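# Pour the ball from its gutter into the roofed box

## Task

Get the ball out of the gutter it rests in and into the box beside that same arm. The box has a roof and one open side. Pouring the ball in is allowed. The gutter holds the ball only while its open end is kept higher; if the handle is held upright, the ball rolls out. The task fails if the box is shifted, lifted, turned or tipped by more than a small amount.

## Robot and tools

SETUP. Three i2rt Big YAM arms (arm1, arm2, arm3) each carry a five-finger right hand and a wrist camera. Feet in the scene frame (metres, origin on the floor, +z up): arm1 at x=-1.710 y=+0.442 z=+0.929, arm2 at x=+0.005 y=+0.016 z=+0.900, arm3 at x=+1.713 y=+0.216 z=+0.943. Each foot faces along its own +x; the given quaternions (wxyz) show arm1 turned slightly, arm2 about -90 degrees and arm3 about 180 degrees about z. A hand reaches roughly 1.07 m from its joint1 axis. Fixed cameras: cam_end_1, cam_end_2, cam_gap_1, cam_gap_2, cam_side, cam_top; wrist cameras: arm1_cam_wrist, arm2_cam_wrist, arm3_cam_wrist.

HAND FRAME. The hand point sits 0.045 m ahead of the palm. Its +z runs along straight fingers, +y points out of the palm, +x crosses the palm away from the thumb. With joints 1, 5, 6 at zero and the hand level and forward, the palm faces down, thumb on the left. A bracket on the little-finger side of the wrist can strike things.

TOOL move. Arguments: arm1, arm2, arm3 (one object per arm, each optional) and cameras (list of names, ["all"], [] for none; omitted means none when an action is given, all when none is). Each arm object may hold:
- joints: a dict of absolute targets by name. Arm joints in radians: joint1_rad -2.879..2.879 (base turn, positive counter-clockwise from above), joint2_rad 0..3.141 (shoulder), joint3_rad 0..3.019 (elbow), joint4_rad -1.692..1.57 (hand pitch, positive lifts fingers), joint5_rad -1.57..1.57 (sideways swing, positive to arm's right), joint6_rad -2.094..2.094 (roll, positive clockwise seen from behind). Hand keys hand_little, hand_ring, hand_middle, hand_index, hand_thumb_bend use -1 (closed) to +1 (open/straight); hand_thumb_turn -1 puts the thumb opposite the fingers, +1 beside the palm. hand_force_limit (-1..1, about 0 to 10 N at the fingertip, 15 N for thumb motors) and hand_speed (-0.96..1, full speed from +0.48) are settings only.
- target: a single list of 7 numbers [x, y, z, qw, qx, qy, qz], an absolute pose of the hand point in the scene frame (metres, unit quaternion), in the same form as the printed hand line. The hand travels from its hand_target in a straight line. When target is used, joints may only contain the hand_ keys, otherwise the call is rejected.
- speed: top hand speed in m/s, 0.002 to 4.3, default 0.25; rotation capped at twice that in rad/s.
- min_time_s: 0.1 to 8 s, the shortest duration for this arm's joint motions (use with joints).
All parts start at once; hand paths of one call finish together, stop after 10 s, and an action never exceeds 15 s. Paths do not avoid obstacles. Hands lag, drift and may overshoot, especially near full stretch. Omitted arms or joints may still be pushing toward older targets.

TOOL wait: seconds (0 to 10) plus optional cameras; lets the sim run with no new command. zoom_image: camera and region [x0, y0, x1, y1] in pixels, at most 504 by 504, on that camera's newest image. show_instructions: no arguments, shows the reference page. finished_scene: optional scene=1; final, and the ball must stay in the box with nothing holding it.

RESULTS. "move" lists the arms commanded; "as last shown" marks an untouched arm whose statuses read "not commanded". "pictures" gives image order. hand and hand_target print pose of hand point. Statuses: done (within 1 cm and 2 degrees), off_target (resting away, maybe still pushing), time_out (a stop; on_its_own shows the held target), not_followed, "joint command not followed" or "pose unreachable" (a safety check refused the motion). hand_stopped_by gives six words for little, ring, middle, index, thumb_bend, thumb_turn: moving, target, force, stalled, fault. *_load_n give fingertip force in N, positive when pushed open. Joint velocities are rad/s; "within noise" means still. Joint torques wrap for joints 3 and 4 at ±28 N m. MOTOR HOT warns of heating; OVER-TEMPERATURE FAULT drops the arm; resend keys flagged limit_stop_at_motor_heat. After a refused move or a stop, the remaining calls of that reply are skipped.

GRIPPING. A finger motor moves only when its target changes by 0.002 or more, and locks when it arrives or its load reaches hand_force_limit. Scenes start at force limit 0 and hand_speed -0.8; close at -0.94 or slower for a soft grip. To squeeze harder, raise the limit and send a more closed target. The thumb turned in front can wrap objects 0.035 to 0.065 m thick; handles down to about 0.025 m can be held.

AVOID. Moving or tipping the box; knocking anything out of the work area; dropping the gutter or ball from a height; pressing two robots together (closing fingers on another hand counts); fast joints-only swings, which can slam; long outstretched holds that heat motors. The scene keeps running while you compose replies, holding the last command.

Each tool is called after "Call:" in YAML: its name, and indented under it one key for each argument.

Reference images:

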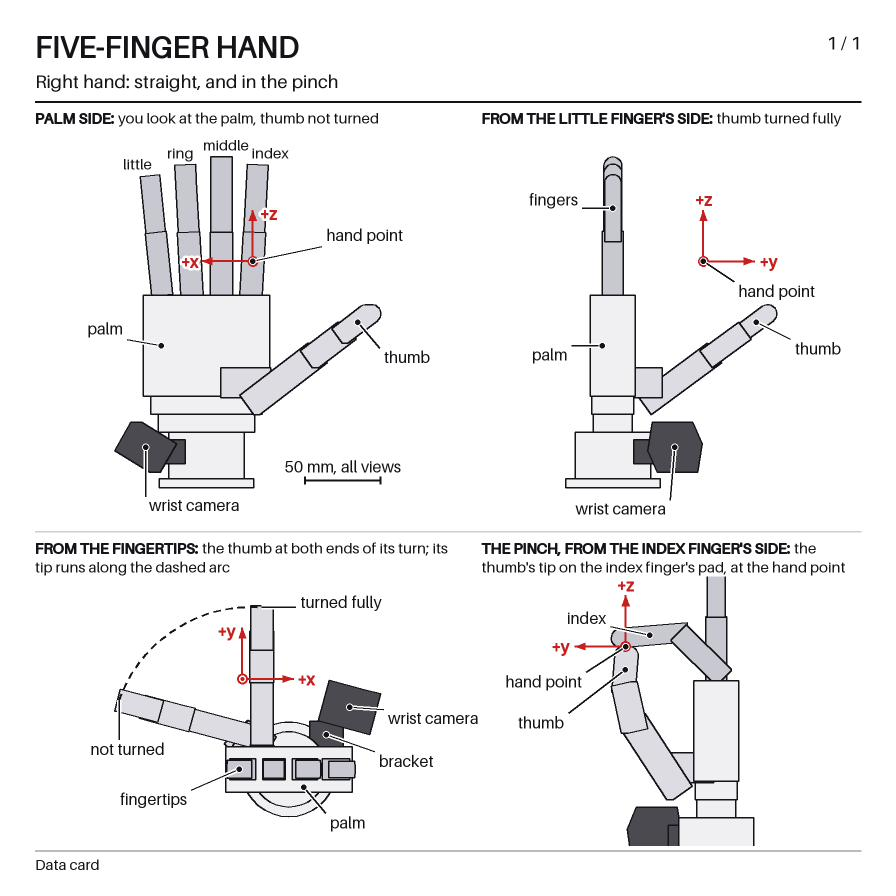

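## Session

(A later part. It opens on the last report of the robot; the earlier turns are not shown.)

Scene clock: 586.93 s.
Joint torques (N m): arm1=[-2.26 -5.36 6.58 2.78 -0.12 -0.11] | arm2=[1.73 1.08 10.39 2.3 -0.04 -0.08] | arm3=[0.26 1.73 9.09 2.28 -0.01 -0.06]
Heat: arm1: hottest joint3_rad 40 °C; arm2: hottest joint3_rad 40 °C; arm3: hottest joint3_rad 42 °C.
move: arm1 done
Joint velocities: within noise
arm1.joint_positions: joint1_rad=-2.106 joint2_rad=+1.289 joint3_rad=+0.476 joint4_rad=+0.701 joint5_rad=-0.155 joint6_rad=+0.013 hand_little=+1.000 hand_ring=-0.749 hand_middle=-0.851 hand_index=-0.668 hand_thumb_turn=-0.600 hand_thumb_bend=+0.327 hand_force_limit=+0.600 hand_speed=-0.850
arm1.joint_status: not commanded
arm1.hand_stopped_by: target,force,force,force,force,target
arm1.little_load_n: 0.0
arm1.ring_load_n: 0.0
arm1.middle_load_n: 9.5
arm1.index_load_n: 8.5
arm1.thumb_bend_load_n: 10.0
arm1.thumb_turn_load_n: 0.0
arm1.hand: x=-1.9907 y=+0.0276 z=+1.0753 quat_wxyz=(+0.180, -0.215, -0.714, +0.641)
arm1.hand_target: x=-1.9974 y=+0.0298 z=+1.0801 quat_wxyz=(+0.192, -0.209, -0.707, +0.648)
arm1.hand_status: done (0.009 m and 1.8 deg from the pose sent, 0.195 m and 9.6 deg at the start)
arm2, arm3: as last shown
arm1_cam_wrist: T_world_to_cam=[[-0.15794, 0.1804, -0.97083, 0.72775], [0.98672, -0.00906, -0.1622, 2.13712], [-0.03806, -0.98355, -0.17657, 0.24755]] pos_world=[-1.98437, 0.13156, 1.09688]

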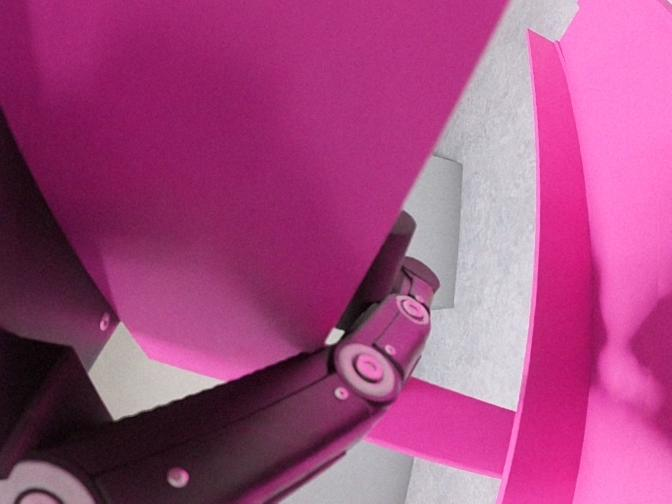

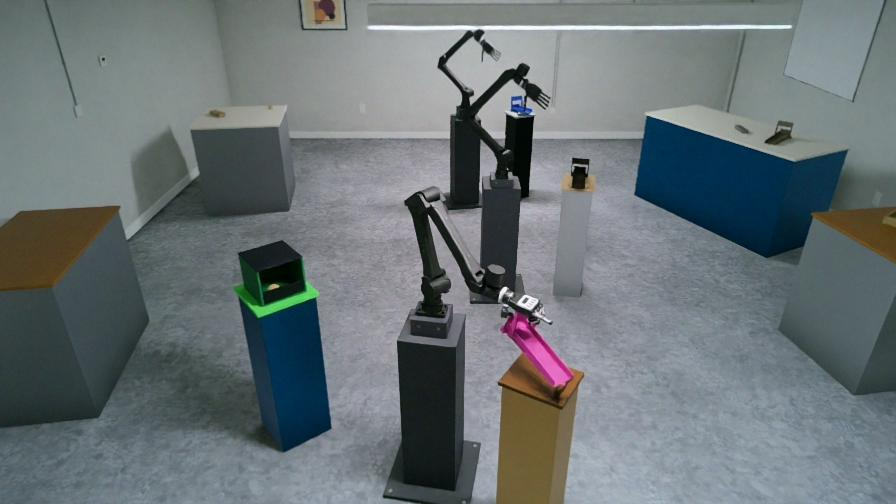

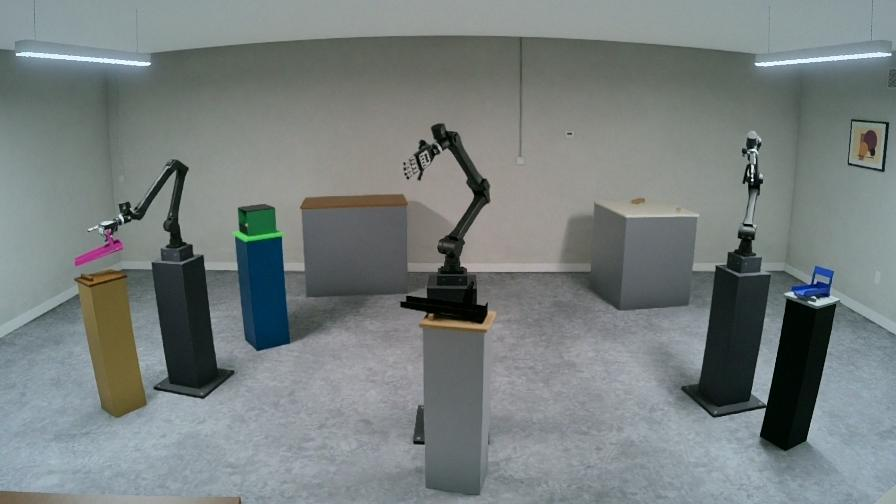

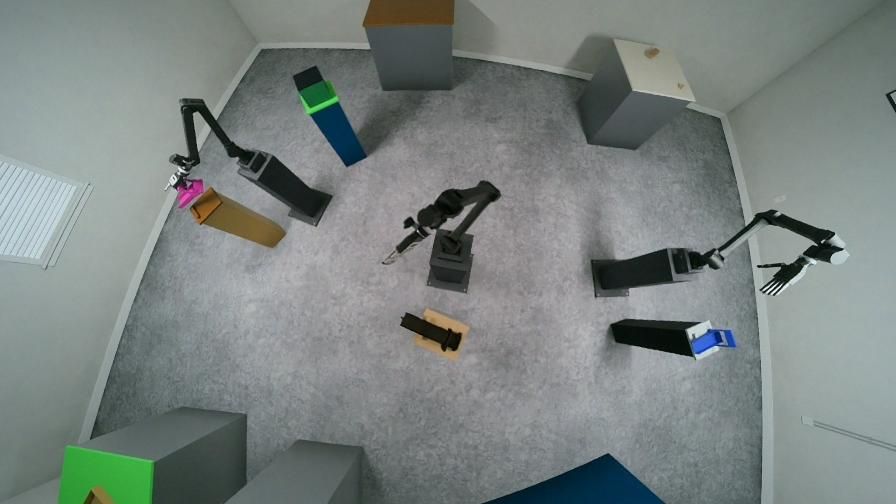

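Call:
move:
  arm1: {"target": [-1.9957, 0.0185, 1.10, -0.0535, 0.0574, 0.7291, -0.6799], "speed": 0.12}
  cameras: ["arm1_cam_wrist", "cam_end_1", "cam_side", "cam_top"]

Call:
zoom_image:
  camera: "cam_end_1"
  region: [470, 270, 630, 410]

Call:
zoom_image:
  camera: "cam_side"
  region: [40, 180, 160, 300]

Call:
zoom_image:
  camera: "cam_top"
  region: [150, 150, 250, 250]

Scene clock: 603.03 s.
Joint torques (N m): arm1=[-1.85 -5.95 10.09 1.32 -0.22 -0.08] | arm2=[1.67 1.44 10.33 2.24 -0.04 -0.1] | arm3=[0.32 1.67 9.09 2.28 -0.01 -0.06]
Heat: arm1: hottest joint3_rad 40 °C; arm2: hottest joint3_rad 40 °C; arm3: hottest joint3_rad 42 °C.
move: arm1 off_target
Joint velocities: within noise
arm1.joint_positions: joint1_rad=-2.272 joint2_rad=+1.377 joint3_rad=+0.573 joint4_rad=+0.681 joint5_rad=-0.736 joint6_rad=-0.033 hand_little=+1.000 hand_ring=-0.749 hand_middle=-0.851 hand_index=-0.668 hand_thumb_turn=-0.600 hand_thumb_bend=+0.327 hand_force_limit=+0.600 hand_speed=-0.850
arm1.joint_status: not commanded
arm1.hand_stopped_by: target,force,force,force,force,target
arm1.little_load_n: 0.0
arm1.ring_load_n: 0.0
arm1.middle_load_n: 9.5
arm1.index_load_n: 8.5
arm1.thumb_bend_load_n: 10.0
arm1.thumb_turn_load_n: 0.0
arm1.hand: x=-1.9770 y=+0.0267 z=+1.0831 quat_wxyz=(+0.037, -0.069, -0.737, +0.671)
arm1.hand_target: x=-1.9951 y=+0.0196 z=+1.1003 quat_wxyz=(+0.054, -0.058, -0.729, +0.680)
arm1.hand_status: off_target (0.026 m and 2.7 deg from the pose sent, 0.027 m and 23.7 deg at the start)
arm2, arm3: as last shown
arm1_cam_wrist: T_world_to_cam=[[-0.19966, 0.08368, -0.97628, 0.66357], [0.90892, 0.38803, -0.15263, 1.95014], [0.36606, -0.91784, -0.15353, 1.02093]] pos_world=[-2.01375, 0.1248, 1.10222]

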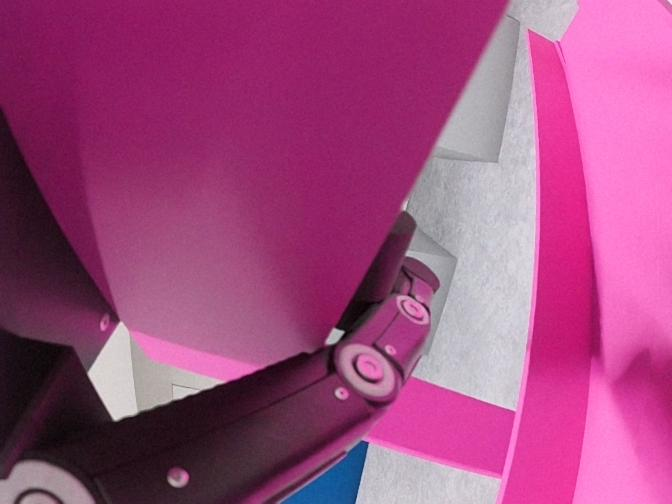

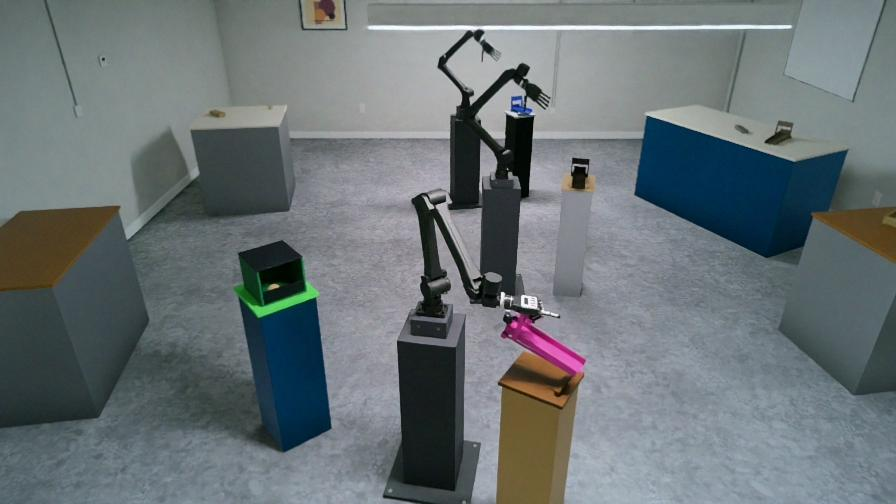

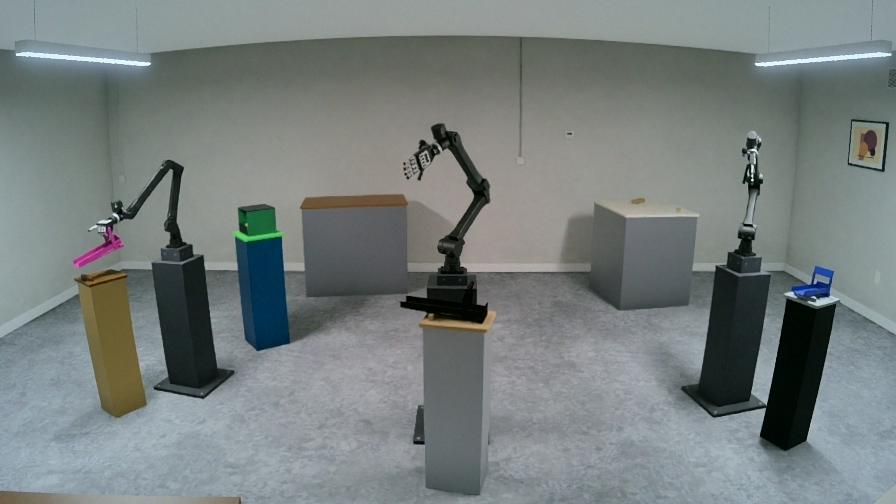

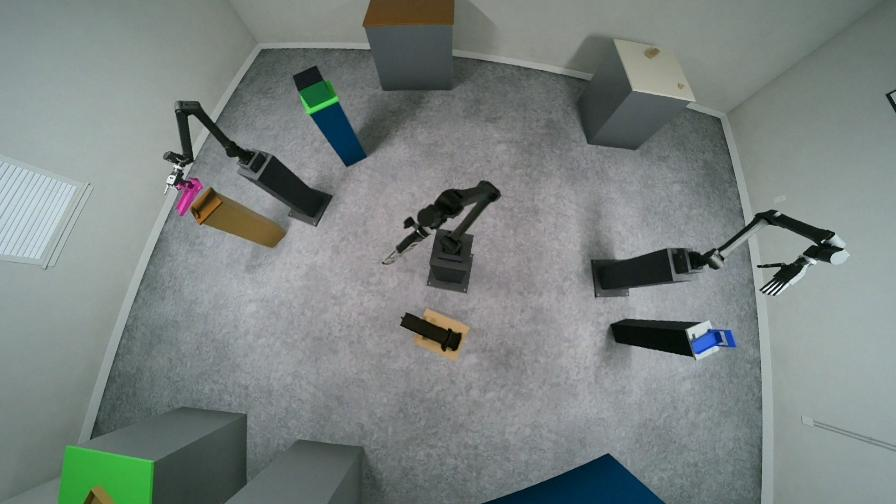

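Scaled by 3.150 from the camera's image (finer frame: 1280x720).

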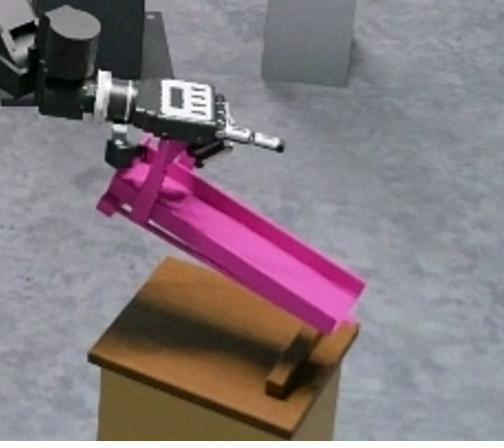

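Scaled by 4.200 from the camera's image (finer frame: 1280x720).

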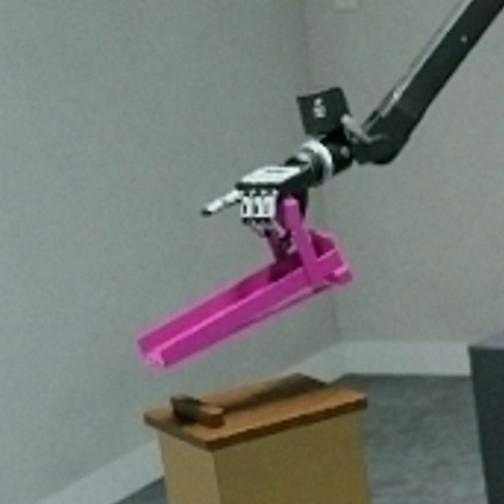

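Scaled by 5.040 from the camera's image (finer frame: 1280x720).

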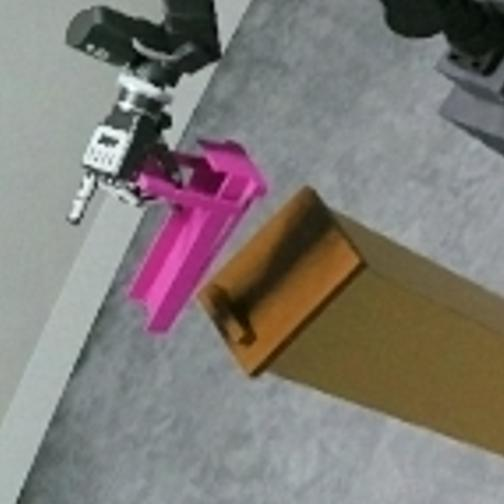

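Call:
zoom_image:
  camera: "cam_side"
  region: [65, 220, 130, 285]

Call:
zoom_image:
  camera: "cam_end_1"
  region: [495, 305, 600, 410]

Scaled by 7.754 from the camera's image (finer frame: 1280x720).

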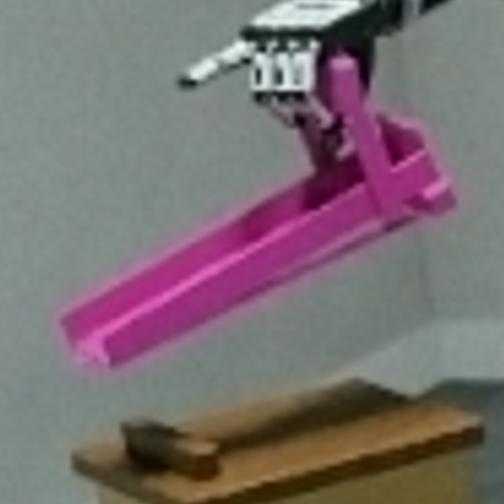

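Scaled by 4.800 from the camera's image (finer frame: 1280x720).

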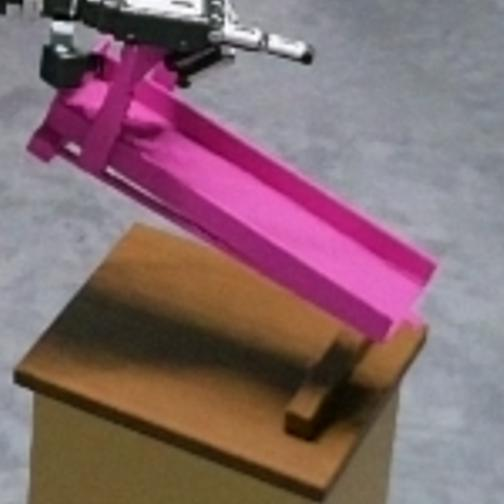

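Call:
move:
  arm1: {"target": [-1.997, 0.018, 1.03, -0.1016, 0.0115, 0.6386, -0.7628], "speed": 0.12}
  cameras: ["arm1_cam_wrist", "cam_end_1", "cam_side"]

Call:
zoom_image:
  camera: "cam_side"
  region: [65, 220, 130, 285]

Call:
zoom_image:
  camera: "cam_end_1"
  region: [495, 305, 600, 410]

Scene clock: 628.70 s.
Joint torques (N m): arm1=[-2.02 -8.41 3.4 2.48 0.3 0.08] | arm2=[1.79 1.08 10.15 2.36 -0.02 -0.1] | arm3=[0.21 1.67 9.06 2.26 -0.01 -0.06]
Heat: arm1: hottest joint3_rad 42 °C; arm2: hottest joint3_rad 40 °C; arm3: hottest joint3_rad 42 °C.
move: arm1 done
Joint velocities: within noise
arm1.joint_positions: joint1_rad=-2.280 joint2_rad=+1.829 joint3_rad=+0.524 joint4_rad=+1.546 joint5_rad=-0.741 joint6_rad=+0.065 hand_little=+1.000 hand_ring=-0.749 hand_middle=-0.851 hand_index=-0.668 hand_thumb_turn=-0.600 hand_thumb_bend=+0.327 hand_force_limit=+0.600 hand_speed=-0.850
arm1.joint_status: not commanded
arm1.hand_stopped_by: target,force,force,force,force,target
arm1.little_load_n: 0.0
arm1.ring_load_n: 0.0
arm1.middle_load_n: 9.0
arm1.index_load_n: 8.5
arm1.thumb_bend_load_n: 10.0
arm1.thumb_turn_load_n: 0.0
arm1.hand: x=-1.9908 y=+0.0151 z=+1.0283 quat_wxyz=(+0.094, -0.009, -0.644, +0.759)
arm1.hand_target: x=-1.9970 y=+0.0181 z=+1.0300 quat_wxyz=(+0.102, -0.012, -0.639, +0.763)
arm1.hand_status: done (0.007 m and 1.2 deg from the pose sent, 0.057 m and 18.4 deg at the start)
arm2.joint_positions: joint1_rad=-0.603 joint2_rad=+0.627 joint3_rad=+1.417 joint4_rad=-1.226 joint5_rad=+0.146 joint6_rad=-1.569 hand_little=+1.000 hand_ring=+1.000 hand_middle=+1.000 hand_index=+1.000 hand_thumb_turn=+1.000 hand_thumb_bend=+1.000 hand_force_limit=+0.000 hand_speed=-0.800
arm2.joint_status: not commanded
arm2.hand_stopped_by: target,target,target,target,target,target
arm2.little_load_n: 0.0
arm2.ring_load_n: 0.0
arm2.middle_load_n: 0.0
arm2.index_load_n: 0.0
arm2.thumb_bend_load_n: 0.0
arm2.thumb_turn_load_n: 0.0
arm2.hand: x=-0.2034 y=-0.1324 z=+1.4443 quat_wxyz=(+0.507, +0.352, -0.763, +0.192)
arm2.hand_target: x=-0.2022 y=-0.1306 z=+1.4562 quat_wxyz=(+0.517, +0.348, -0.757, +0.198)
arm2.hand_status: not commanded
arm3.joint_positions: joint1_rad=+0.812 joint2_rad=+0.649 joint3_rad=+1.379 joint4_rad=-1.341 joint5_rad=-0.058 joint6_rad=-1.526 hand_little=+1.000 hand_ring=+1.000 hand_middle=+1.000 hand_index=+1.000 hand_thumb_turn=+1.000 hand_thumb_bend=+1.000 hand_force_limit=+0.000 hand_speed=-0.800
arm3.joint_status: not commanded
arm3.hand_stopped_by: target,target,target,target,target,target
arm3.little_load_n: 0.0
arm3.ring_load_n: 0.0
arm3.middle_load_n: 0.0
arm3.index_load_n: 0.0
arm3.thumb_bend_load_n: 0.0
arm3.thumb_turn_load_n: 0.0
arm3.hand: x=+1.5332 y=+0.0333 z=+1.4262 quat_wxyz=(+0.386, +0.415, -0.785, +0.250)
arm3.hand_target: x=+1.5334 y=+0.0335 z=+1.4376 quat_wxyz=(+0.396, +0.412, -0.779, +0.256)
arm3.hand_status: not commanded
arm1_cam_wrist: T_world_to_cam=[[-0.37559, -0.14889, -0.91475, 0.1984], [0.85554, 0.32381, -0.40398, 2.11195], [0.35635, -0.93434, 0.00576, 0.82399]] pos_world=[-2.02596, 0.11556, 1.02993]

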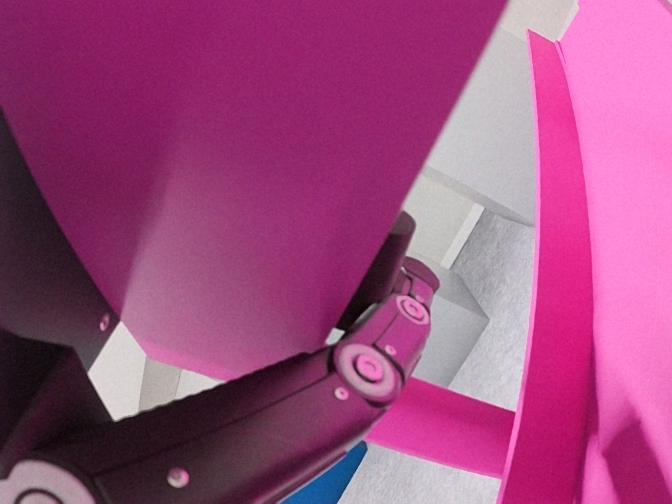

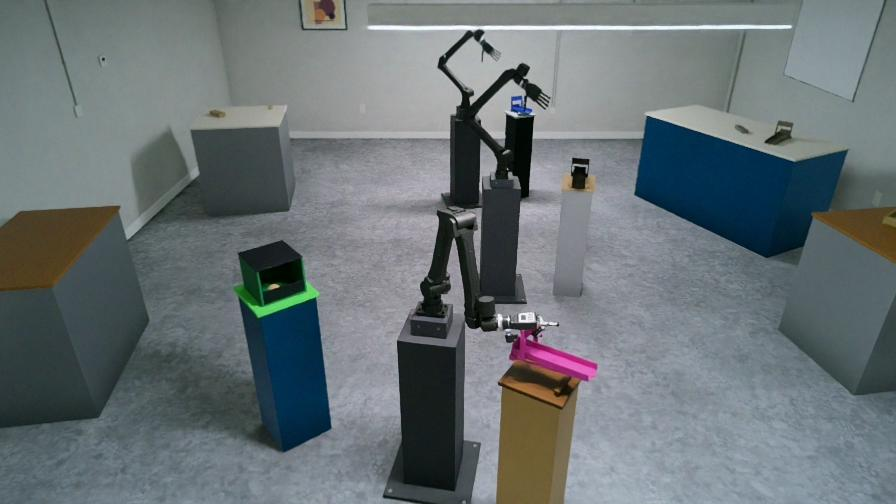

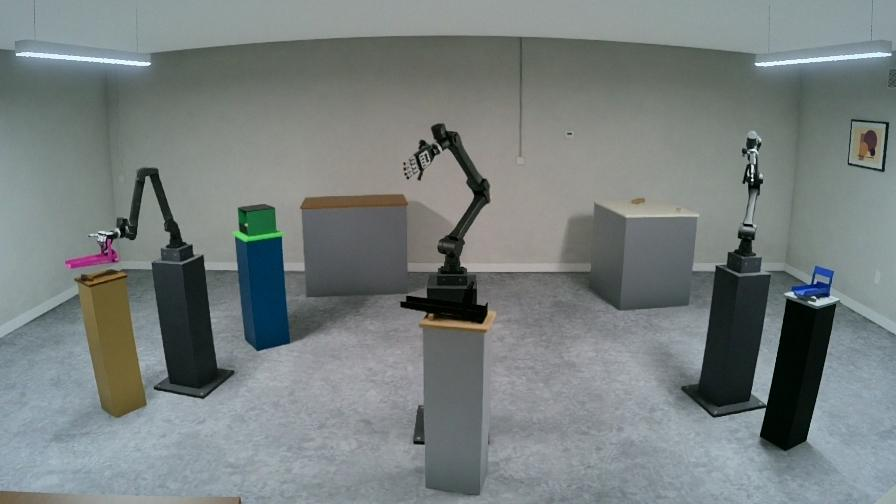

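Scaled by 7.754 from the camera's image (finer frame: 1280x720).

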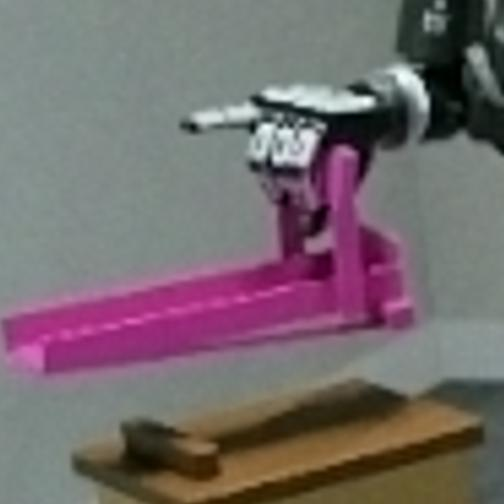

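Scaled by 4.800 from the camera's image (finer frame: 1280x720).

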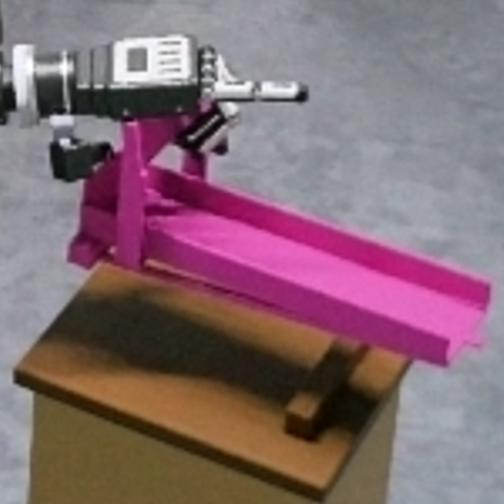

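Call:
move:
  arm1: {"target": [-2.0005, 0.0125, 0.975, -0.0778, 0.0346, 0.6856, -0.7232], "speed": 0.06}
  cameras: ["arm1_cam_wrist", "cam_end_1", "cam_side"]

Call:
zoom_image:
  camera: "cam_side"
  region: [65, 220, 130, 285]

Call:
zoom_image:
  camera: "cam_end_1"
  region: [495, 305, 600, 410]

Scene clock: 639.03 s.
Joint torques (N m): arm1=[-1.26 -8.59 4.63 1.05 0.25 -0.14] | arm2=[1.49 1.49 10.26 2.22 -0.04 -0.07] | arm3=[0.32 1.61 9.07 2.29 -0.01 -0.06]
Heat: arm1: hottest joint3_rad 40 °C; arm2: hottest joint3_rad 40 °C; arm3: hottest joint3_rad 42 °C.
move: arm1 off_target
Joint velocities: within noise
arm1.joint_positions: joint1_rad=-2.280 joint2_rad=+1.903 joint3_rad=+0.534 joint4_rad=+1.455 joint5_rad=-0.740 joint6_rad=+0.030 hand_little=+1.000 hand_ring=-0.749 hand_middle=-0.851 hand_index=-0.668 hand_thumb_turn=-0.600 hand_thumb_bend=+0.327 hand_force_limit=+0.600 hand_speed=-0.850
arm1.joint_status: not commanded
arm1.hand_stopped_by: target,force,force,force,force,target
arm1.little_load_n: 0.0
arm1.ring_load_n: 0.0
arm1.middle_load_n: 9.5
arm1.index_load_n: 8.5
arm1.thumb_bend_load_n: 10.0
arm1.thumb_turn_load_n: 0.0
arm1.hand: x=-1.9916 y=+0.0173 z=+0.9780 quat_wxyz=(+0.070, -0.039, -0.685, +0.724)
arm1.hand_target: x=-2.0004 y=+0.0128 z=+0.9751 quat_wxyz=(+0.078, -0.035, -0.685, +0.723)
arm1.hand_status: off_target (0.011 m and 1.1 deg from the pose sent, 0.054 m and 7.1 deg at the start)
arm2, arm3: as last shown
arm2.thumb_bend_load_n: 0.5
arm1_cam_wrist: T_world_to_cam=[[-0.2963, -0.0518, -0.95369, 0.34657], [0.88772, 0.35346, -0.295, 2.0486], [0.35237, -0.93402, -0.05874, 0.88176]] pos_world=[-2.0266, 0.11744, 0.98666]

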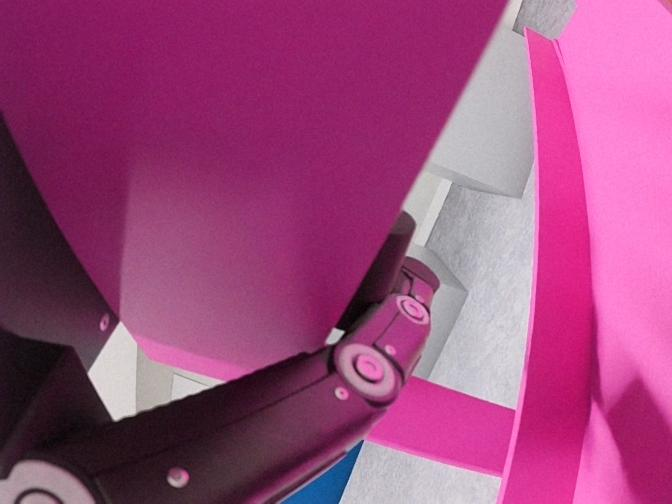

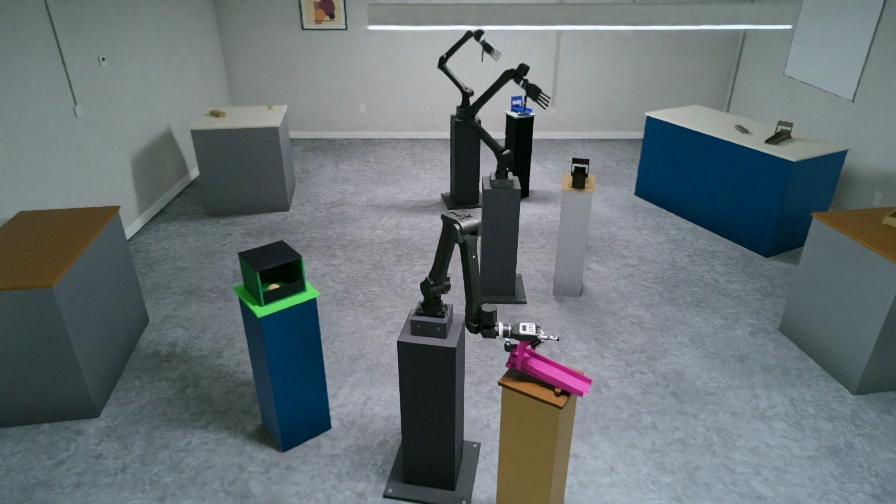

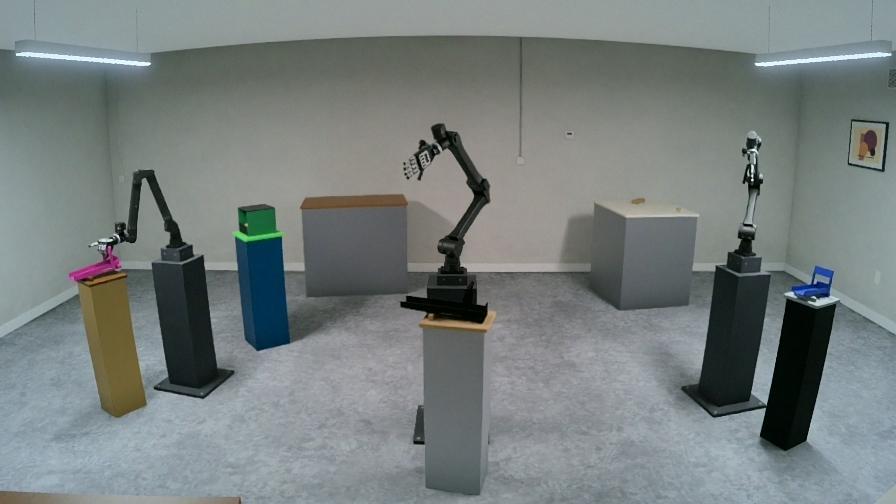

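Scaled by 7.754 from the camera's image (finer frame: 1280x720).

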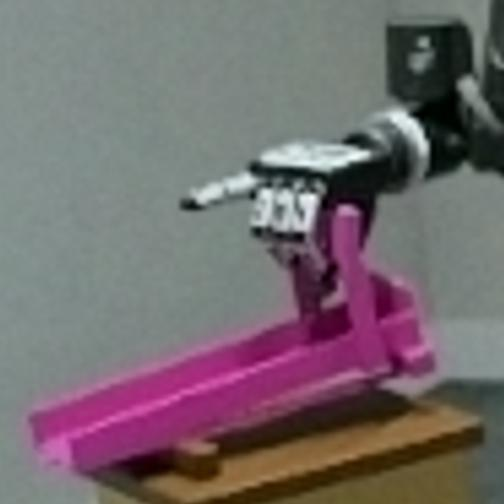

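Scaled by 4.800 from the camera's image (finer frame: 1280x720).

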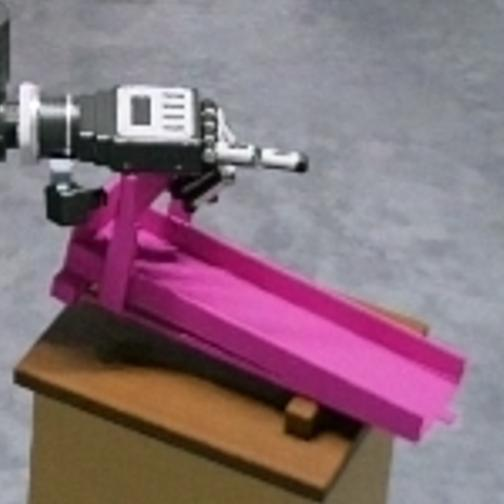

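Call:
move:
  arm1: {"target": [-1.9985, 0.0155, 0.952, -0.0838, 0.0288, 0.6740, -0.7333], "speed": 0.04}
  cameras: ["arm1_cam_wrist", "cam_end_1", "cam_side"]

Call:
zoom_image:
  camera: "cam_side"
  region: [65, 220, 130, 285]

Call:
zoom_image:
  camera: "cam_end_1"
  region: [495, 305, 600, 410]

Scene clock: 642.63 s.
Joint torques (N m): arm1=[-1.67 -7.41 3.47 1.4 0.15 -0.1] | arm2=[1.9 1.08 10.32 2.32 -0.03 -0.06] | arm3=[0.38 1.73 9.07 2.28 -0.01 -0.06]
Heat: arm1: hottest joint3_rad 40 °C; arm2: hottest joint3_rad 40 °C; arm3: hottest joint3_rad 42 °C.
move: arm1 off_target
Joint velocities: within noise
arm1.joint_positions: joint1_rad=-2.280 joint2_rad=+1.992 joint3_rad=+0.545 joint4_rad=+1.574 joint5_rad=-0.740 joint6_rad=+0.029 hand_little=+1.000 hand_ring=-0.749 hand_middle=-0.851 hand_index=-0.668 hand_thumb_turn=-0.600 hand_thumb_bend=+0.327 hand_force_limit=+0.600 hand_speed=-0.850
arm1.joint_status: not commanded
arm1.hand_stopped_by: target,force,force,force,force,target
arm1.little_load_n: 0.0
arm1.ring_load_n: 0.0
arm1.middle_load_n: 10.0
arm1.index_load_n: 8.5
arm1.thumb_bend_load_n: 11.0
arm1.thumb_turn_load_n: 0.0
arm1.hand: x=-1.9928 y=+0.0167 z=+0.9630 quat_wxyz=(+0.080, -0.028, -0.675, +0.733)
arm1.hand_target: x=-1.9984 y=+0.0157 z=+0.9524 quat_wxyz=(+0.083, -0.029, -0.679, +0.729)
arm1.hand_status: off_target (0.012 m and 0.5 deg from the pose sent, 0.027 m and 2.6 deg at the start; a joint's target at an end of its range on 18 of 34 steps)
arm2, arm3: as last shown
arm2.thumb_bend_load_n: 0.0
arm1_cam_wrist: T_world_to_cam=[[-0.32734, -0.07572, -0.94187, 0.25917], [0.8773, 0.34591, -0.3327, 2.06109], [0.35099, -0.93521, -0.0468, 0.86651]] pos_world=[-2.0275, 0.11704, 0.97039]

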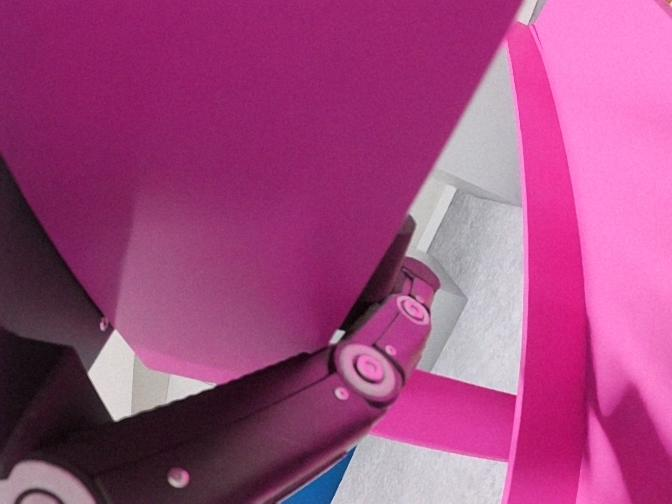

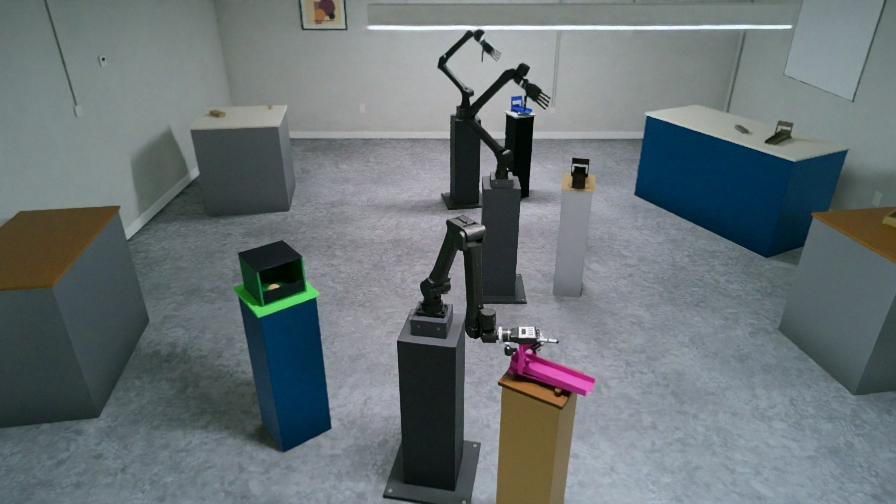

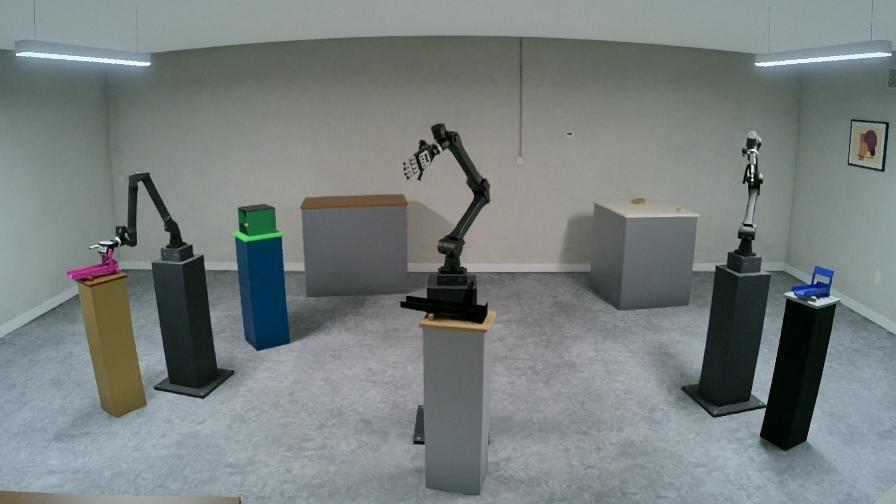

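Scaled by 7.754 from the camera's image (finer frame: 1280x720).

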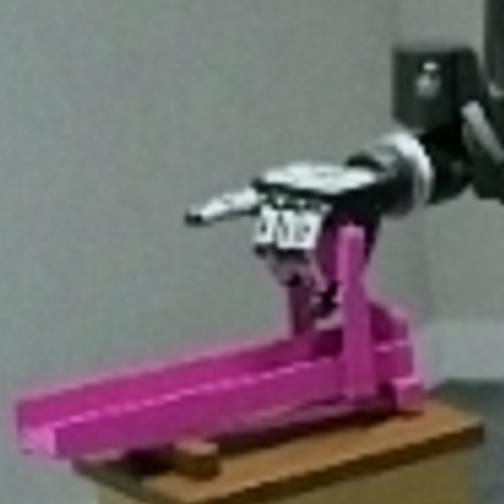

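Scaled by 4.800 from the camera's image (finer frame: 1280x720).

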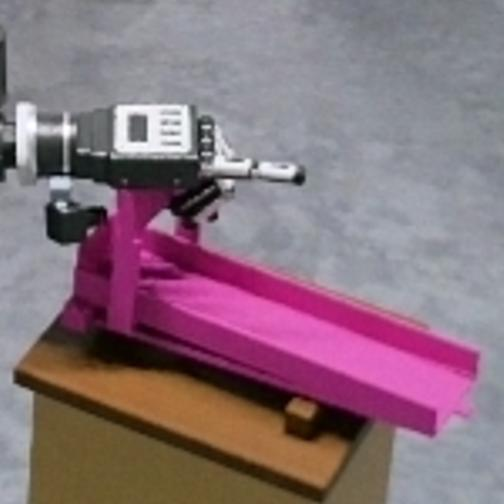

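Call:
move:
  arm1: {"joints": {"hand_thumb_bend": 1.0, "hand_speed": -0.7}}

Call:
move:
  arm1: {"joints": {"hand_index": -0.3, "hand_middle": -0.4, "hand_ring": -0.3, "hand_speed": -0.85}}
  cameras: ["arm1_cam_wrist", "cam_end_1", "cam_side"]

Call:
zoom_image:
  camera: "cam_side"
  region: [65, 220, 130, 285]

Call:
zoom_image:
  camera: "cam_end_1"
  region: [495, 305, 600, 410]

Scene clock: 647.40 s.
Joint torques (N m): arm1=[-1.79 -9 3.37 1.44 0.18 -0.08] | arm2=[1.55 1.49 10.39 2.33 0.01 -0.07] | arm3=[0.32 1.67 9.07 2.26 -0.01 -0.06]
Heat: arm1: hottest joint3_rad 39 °C; arm2: hottest joint3_rad 40 °C; arm3: hottest joint3_rad 42 °C.
move: arm1 done
Joint velocities: within noise
arm1.joint_positions: joint1_rad=-2.280 joint2_rad=+2.006 joint3_rad=+0.545 joint4_rad=+1.574 joint5_rad=-0.740 joint6_rad=+0.029 hand_little=+1.000 hand_ring=-0.749 hand_middle=-0.851 hand_index=-0.669 hand_thumb_turn=-0.600 hand_thumb_bend=+1.000 hand_force_limit=+0.600 hand_speed=-0.700
arm1.joint_status: all done
arm1.hand_stopped_by: target,force,force,force,target,target
arm1.little_load_n: -0.5
arm1.ring_load_n: 0.0
arm1.middle_load_n: 3.5
arm1.index_load_n: 0.0
arm1.thumb_bend_load_n: 0.0
arm1.thumb_turn_load_n: -0.5
arm1.hand: x=-1.9917 y=+0.0176 z=+0.9565 quat_wxyz=(+0.076, -0.031, -0.679, +0.730)
arm1.hand_target: x=-1.9984 y=+0.0158 z=+0.9522 quat_wxyz=(+0.083, -0.029, -0.679, +0.729)
arm1.hand_status: not commanded
arm2, arm3: as last shown
pictures: none

Scene clock: 648.97 s.
Joint torques (N m): arm1=[-1.85 -8.82 3.52 1.32 0.14 -0.11] | arm2=[1.49 1.38 10.28 2.28 -0.04 -0.08] | arm3=[0.32 1.67 9.06 2.26 -0.01 -0.06]
Heat: arm1: hottest joint3_rad 39 °C; arm2: hottest joint3_rad 40 °C; arm3: hottest joint3_rad 42 °C.
move: arm1 done
Joint velocities: within noise
arm1.joint_positions: joint1_rad=-2.280 joint2_rad=+2.006 joint3_rad=+0.546 joint4_rad=+1.574 joint5_rad=-0.740 joint6_rad=+0.028 hand_little=+1.000 hand_ring=-0.300 hand_middle=-0.400 hand_index=-0.300 hand_thumb_turn=-0.600 hand_thumb_bend=+1.000 hand_force_limit=+0.600 hand_speed=-0.850
arm1.joint_status: all done
arm1.hand_stopped_by: target,target,target,target,target,target
arm1.little_load_n: 0.0
arm1.ring_load_n: 0.0
arm1.middle_load_n: -0.5
arm1.index_load_n: 0.0
arm1.thumb_bend_load_n: 0.0
arm1.thumb_turn_load_n: 0.0
arm1.hand: x=-1.9920 y=+0.0174 z=+0.9566 quat_wxyz=(+0.077, -0.031, -0.679, +0.730)
arm1.hand_target: x=-1.9983 y=+0.0158 z=+0.9522 quat_wxyz=(+0.083, -0.029, -0.679, +0.729)
arm1.hand_status: not commanded
arm2, arm3: as last shown
arm1_cam_wrist: T_world_to_cam=[[-0.3178, -0.06779, -0.94573, 0.27598], [0.88052, 0.34887, -0.3209, 2.0531], [0.35169, -0.93472, -0.05118, 0.87212]] pos_world=[-2.0268, 0.11764, 0.96448]

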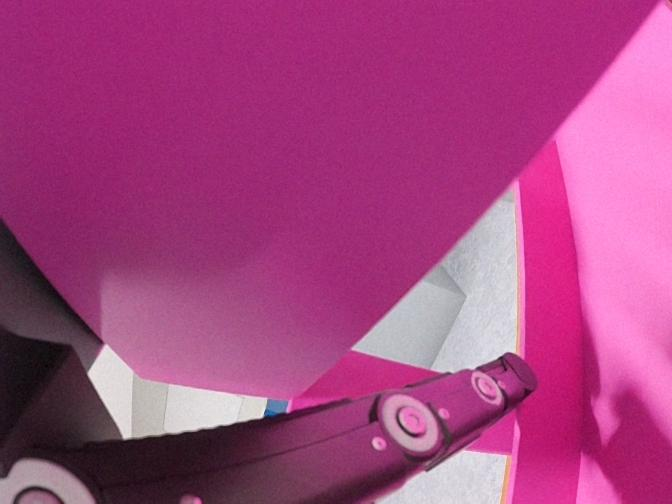

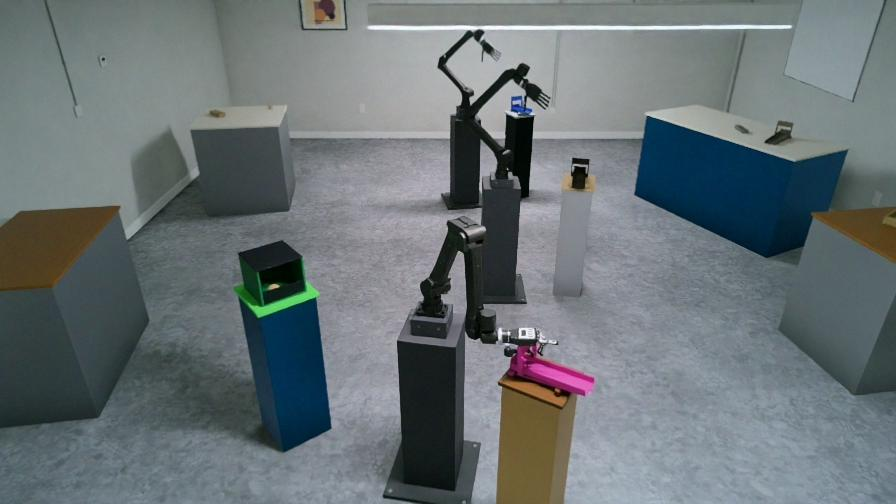

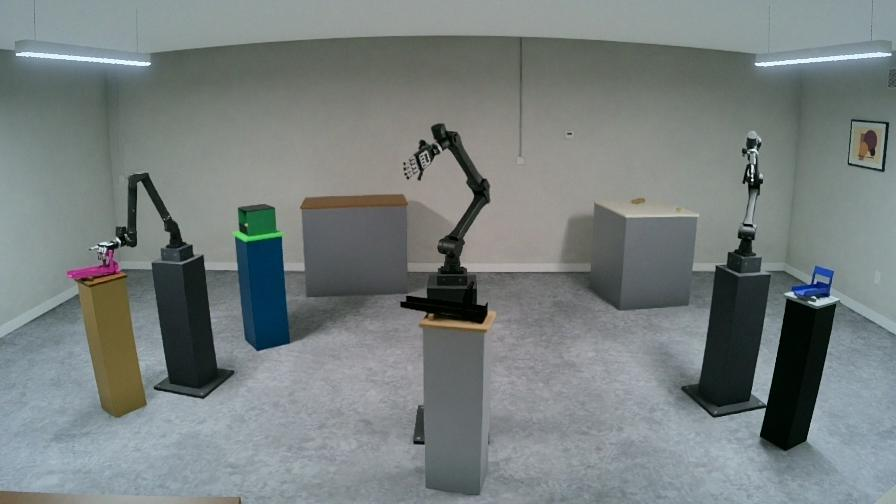

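Scaled by 7.754 from the camera's image (finer frame: 1280x720).

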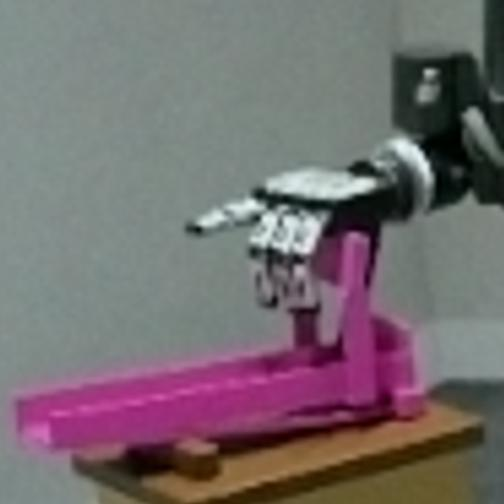

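Scaled by 4.800 from the camera's image (finer frame: 1280x720).

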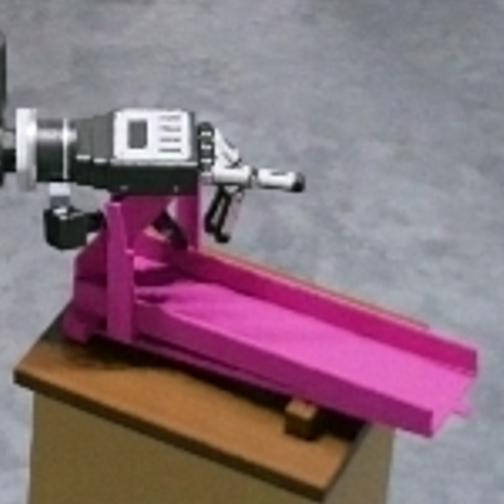

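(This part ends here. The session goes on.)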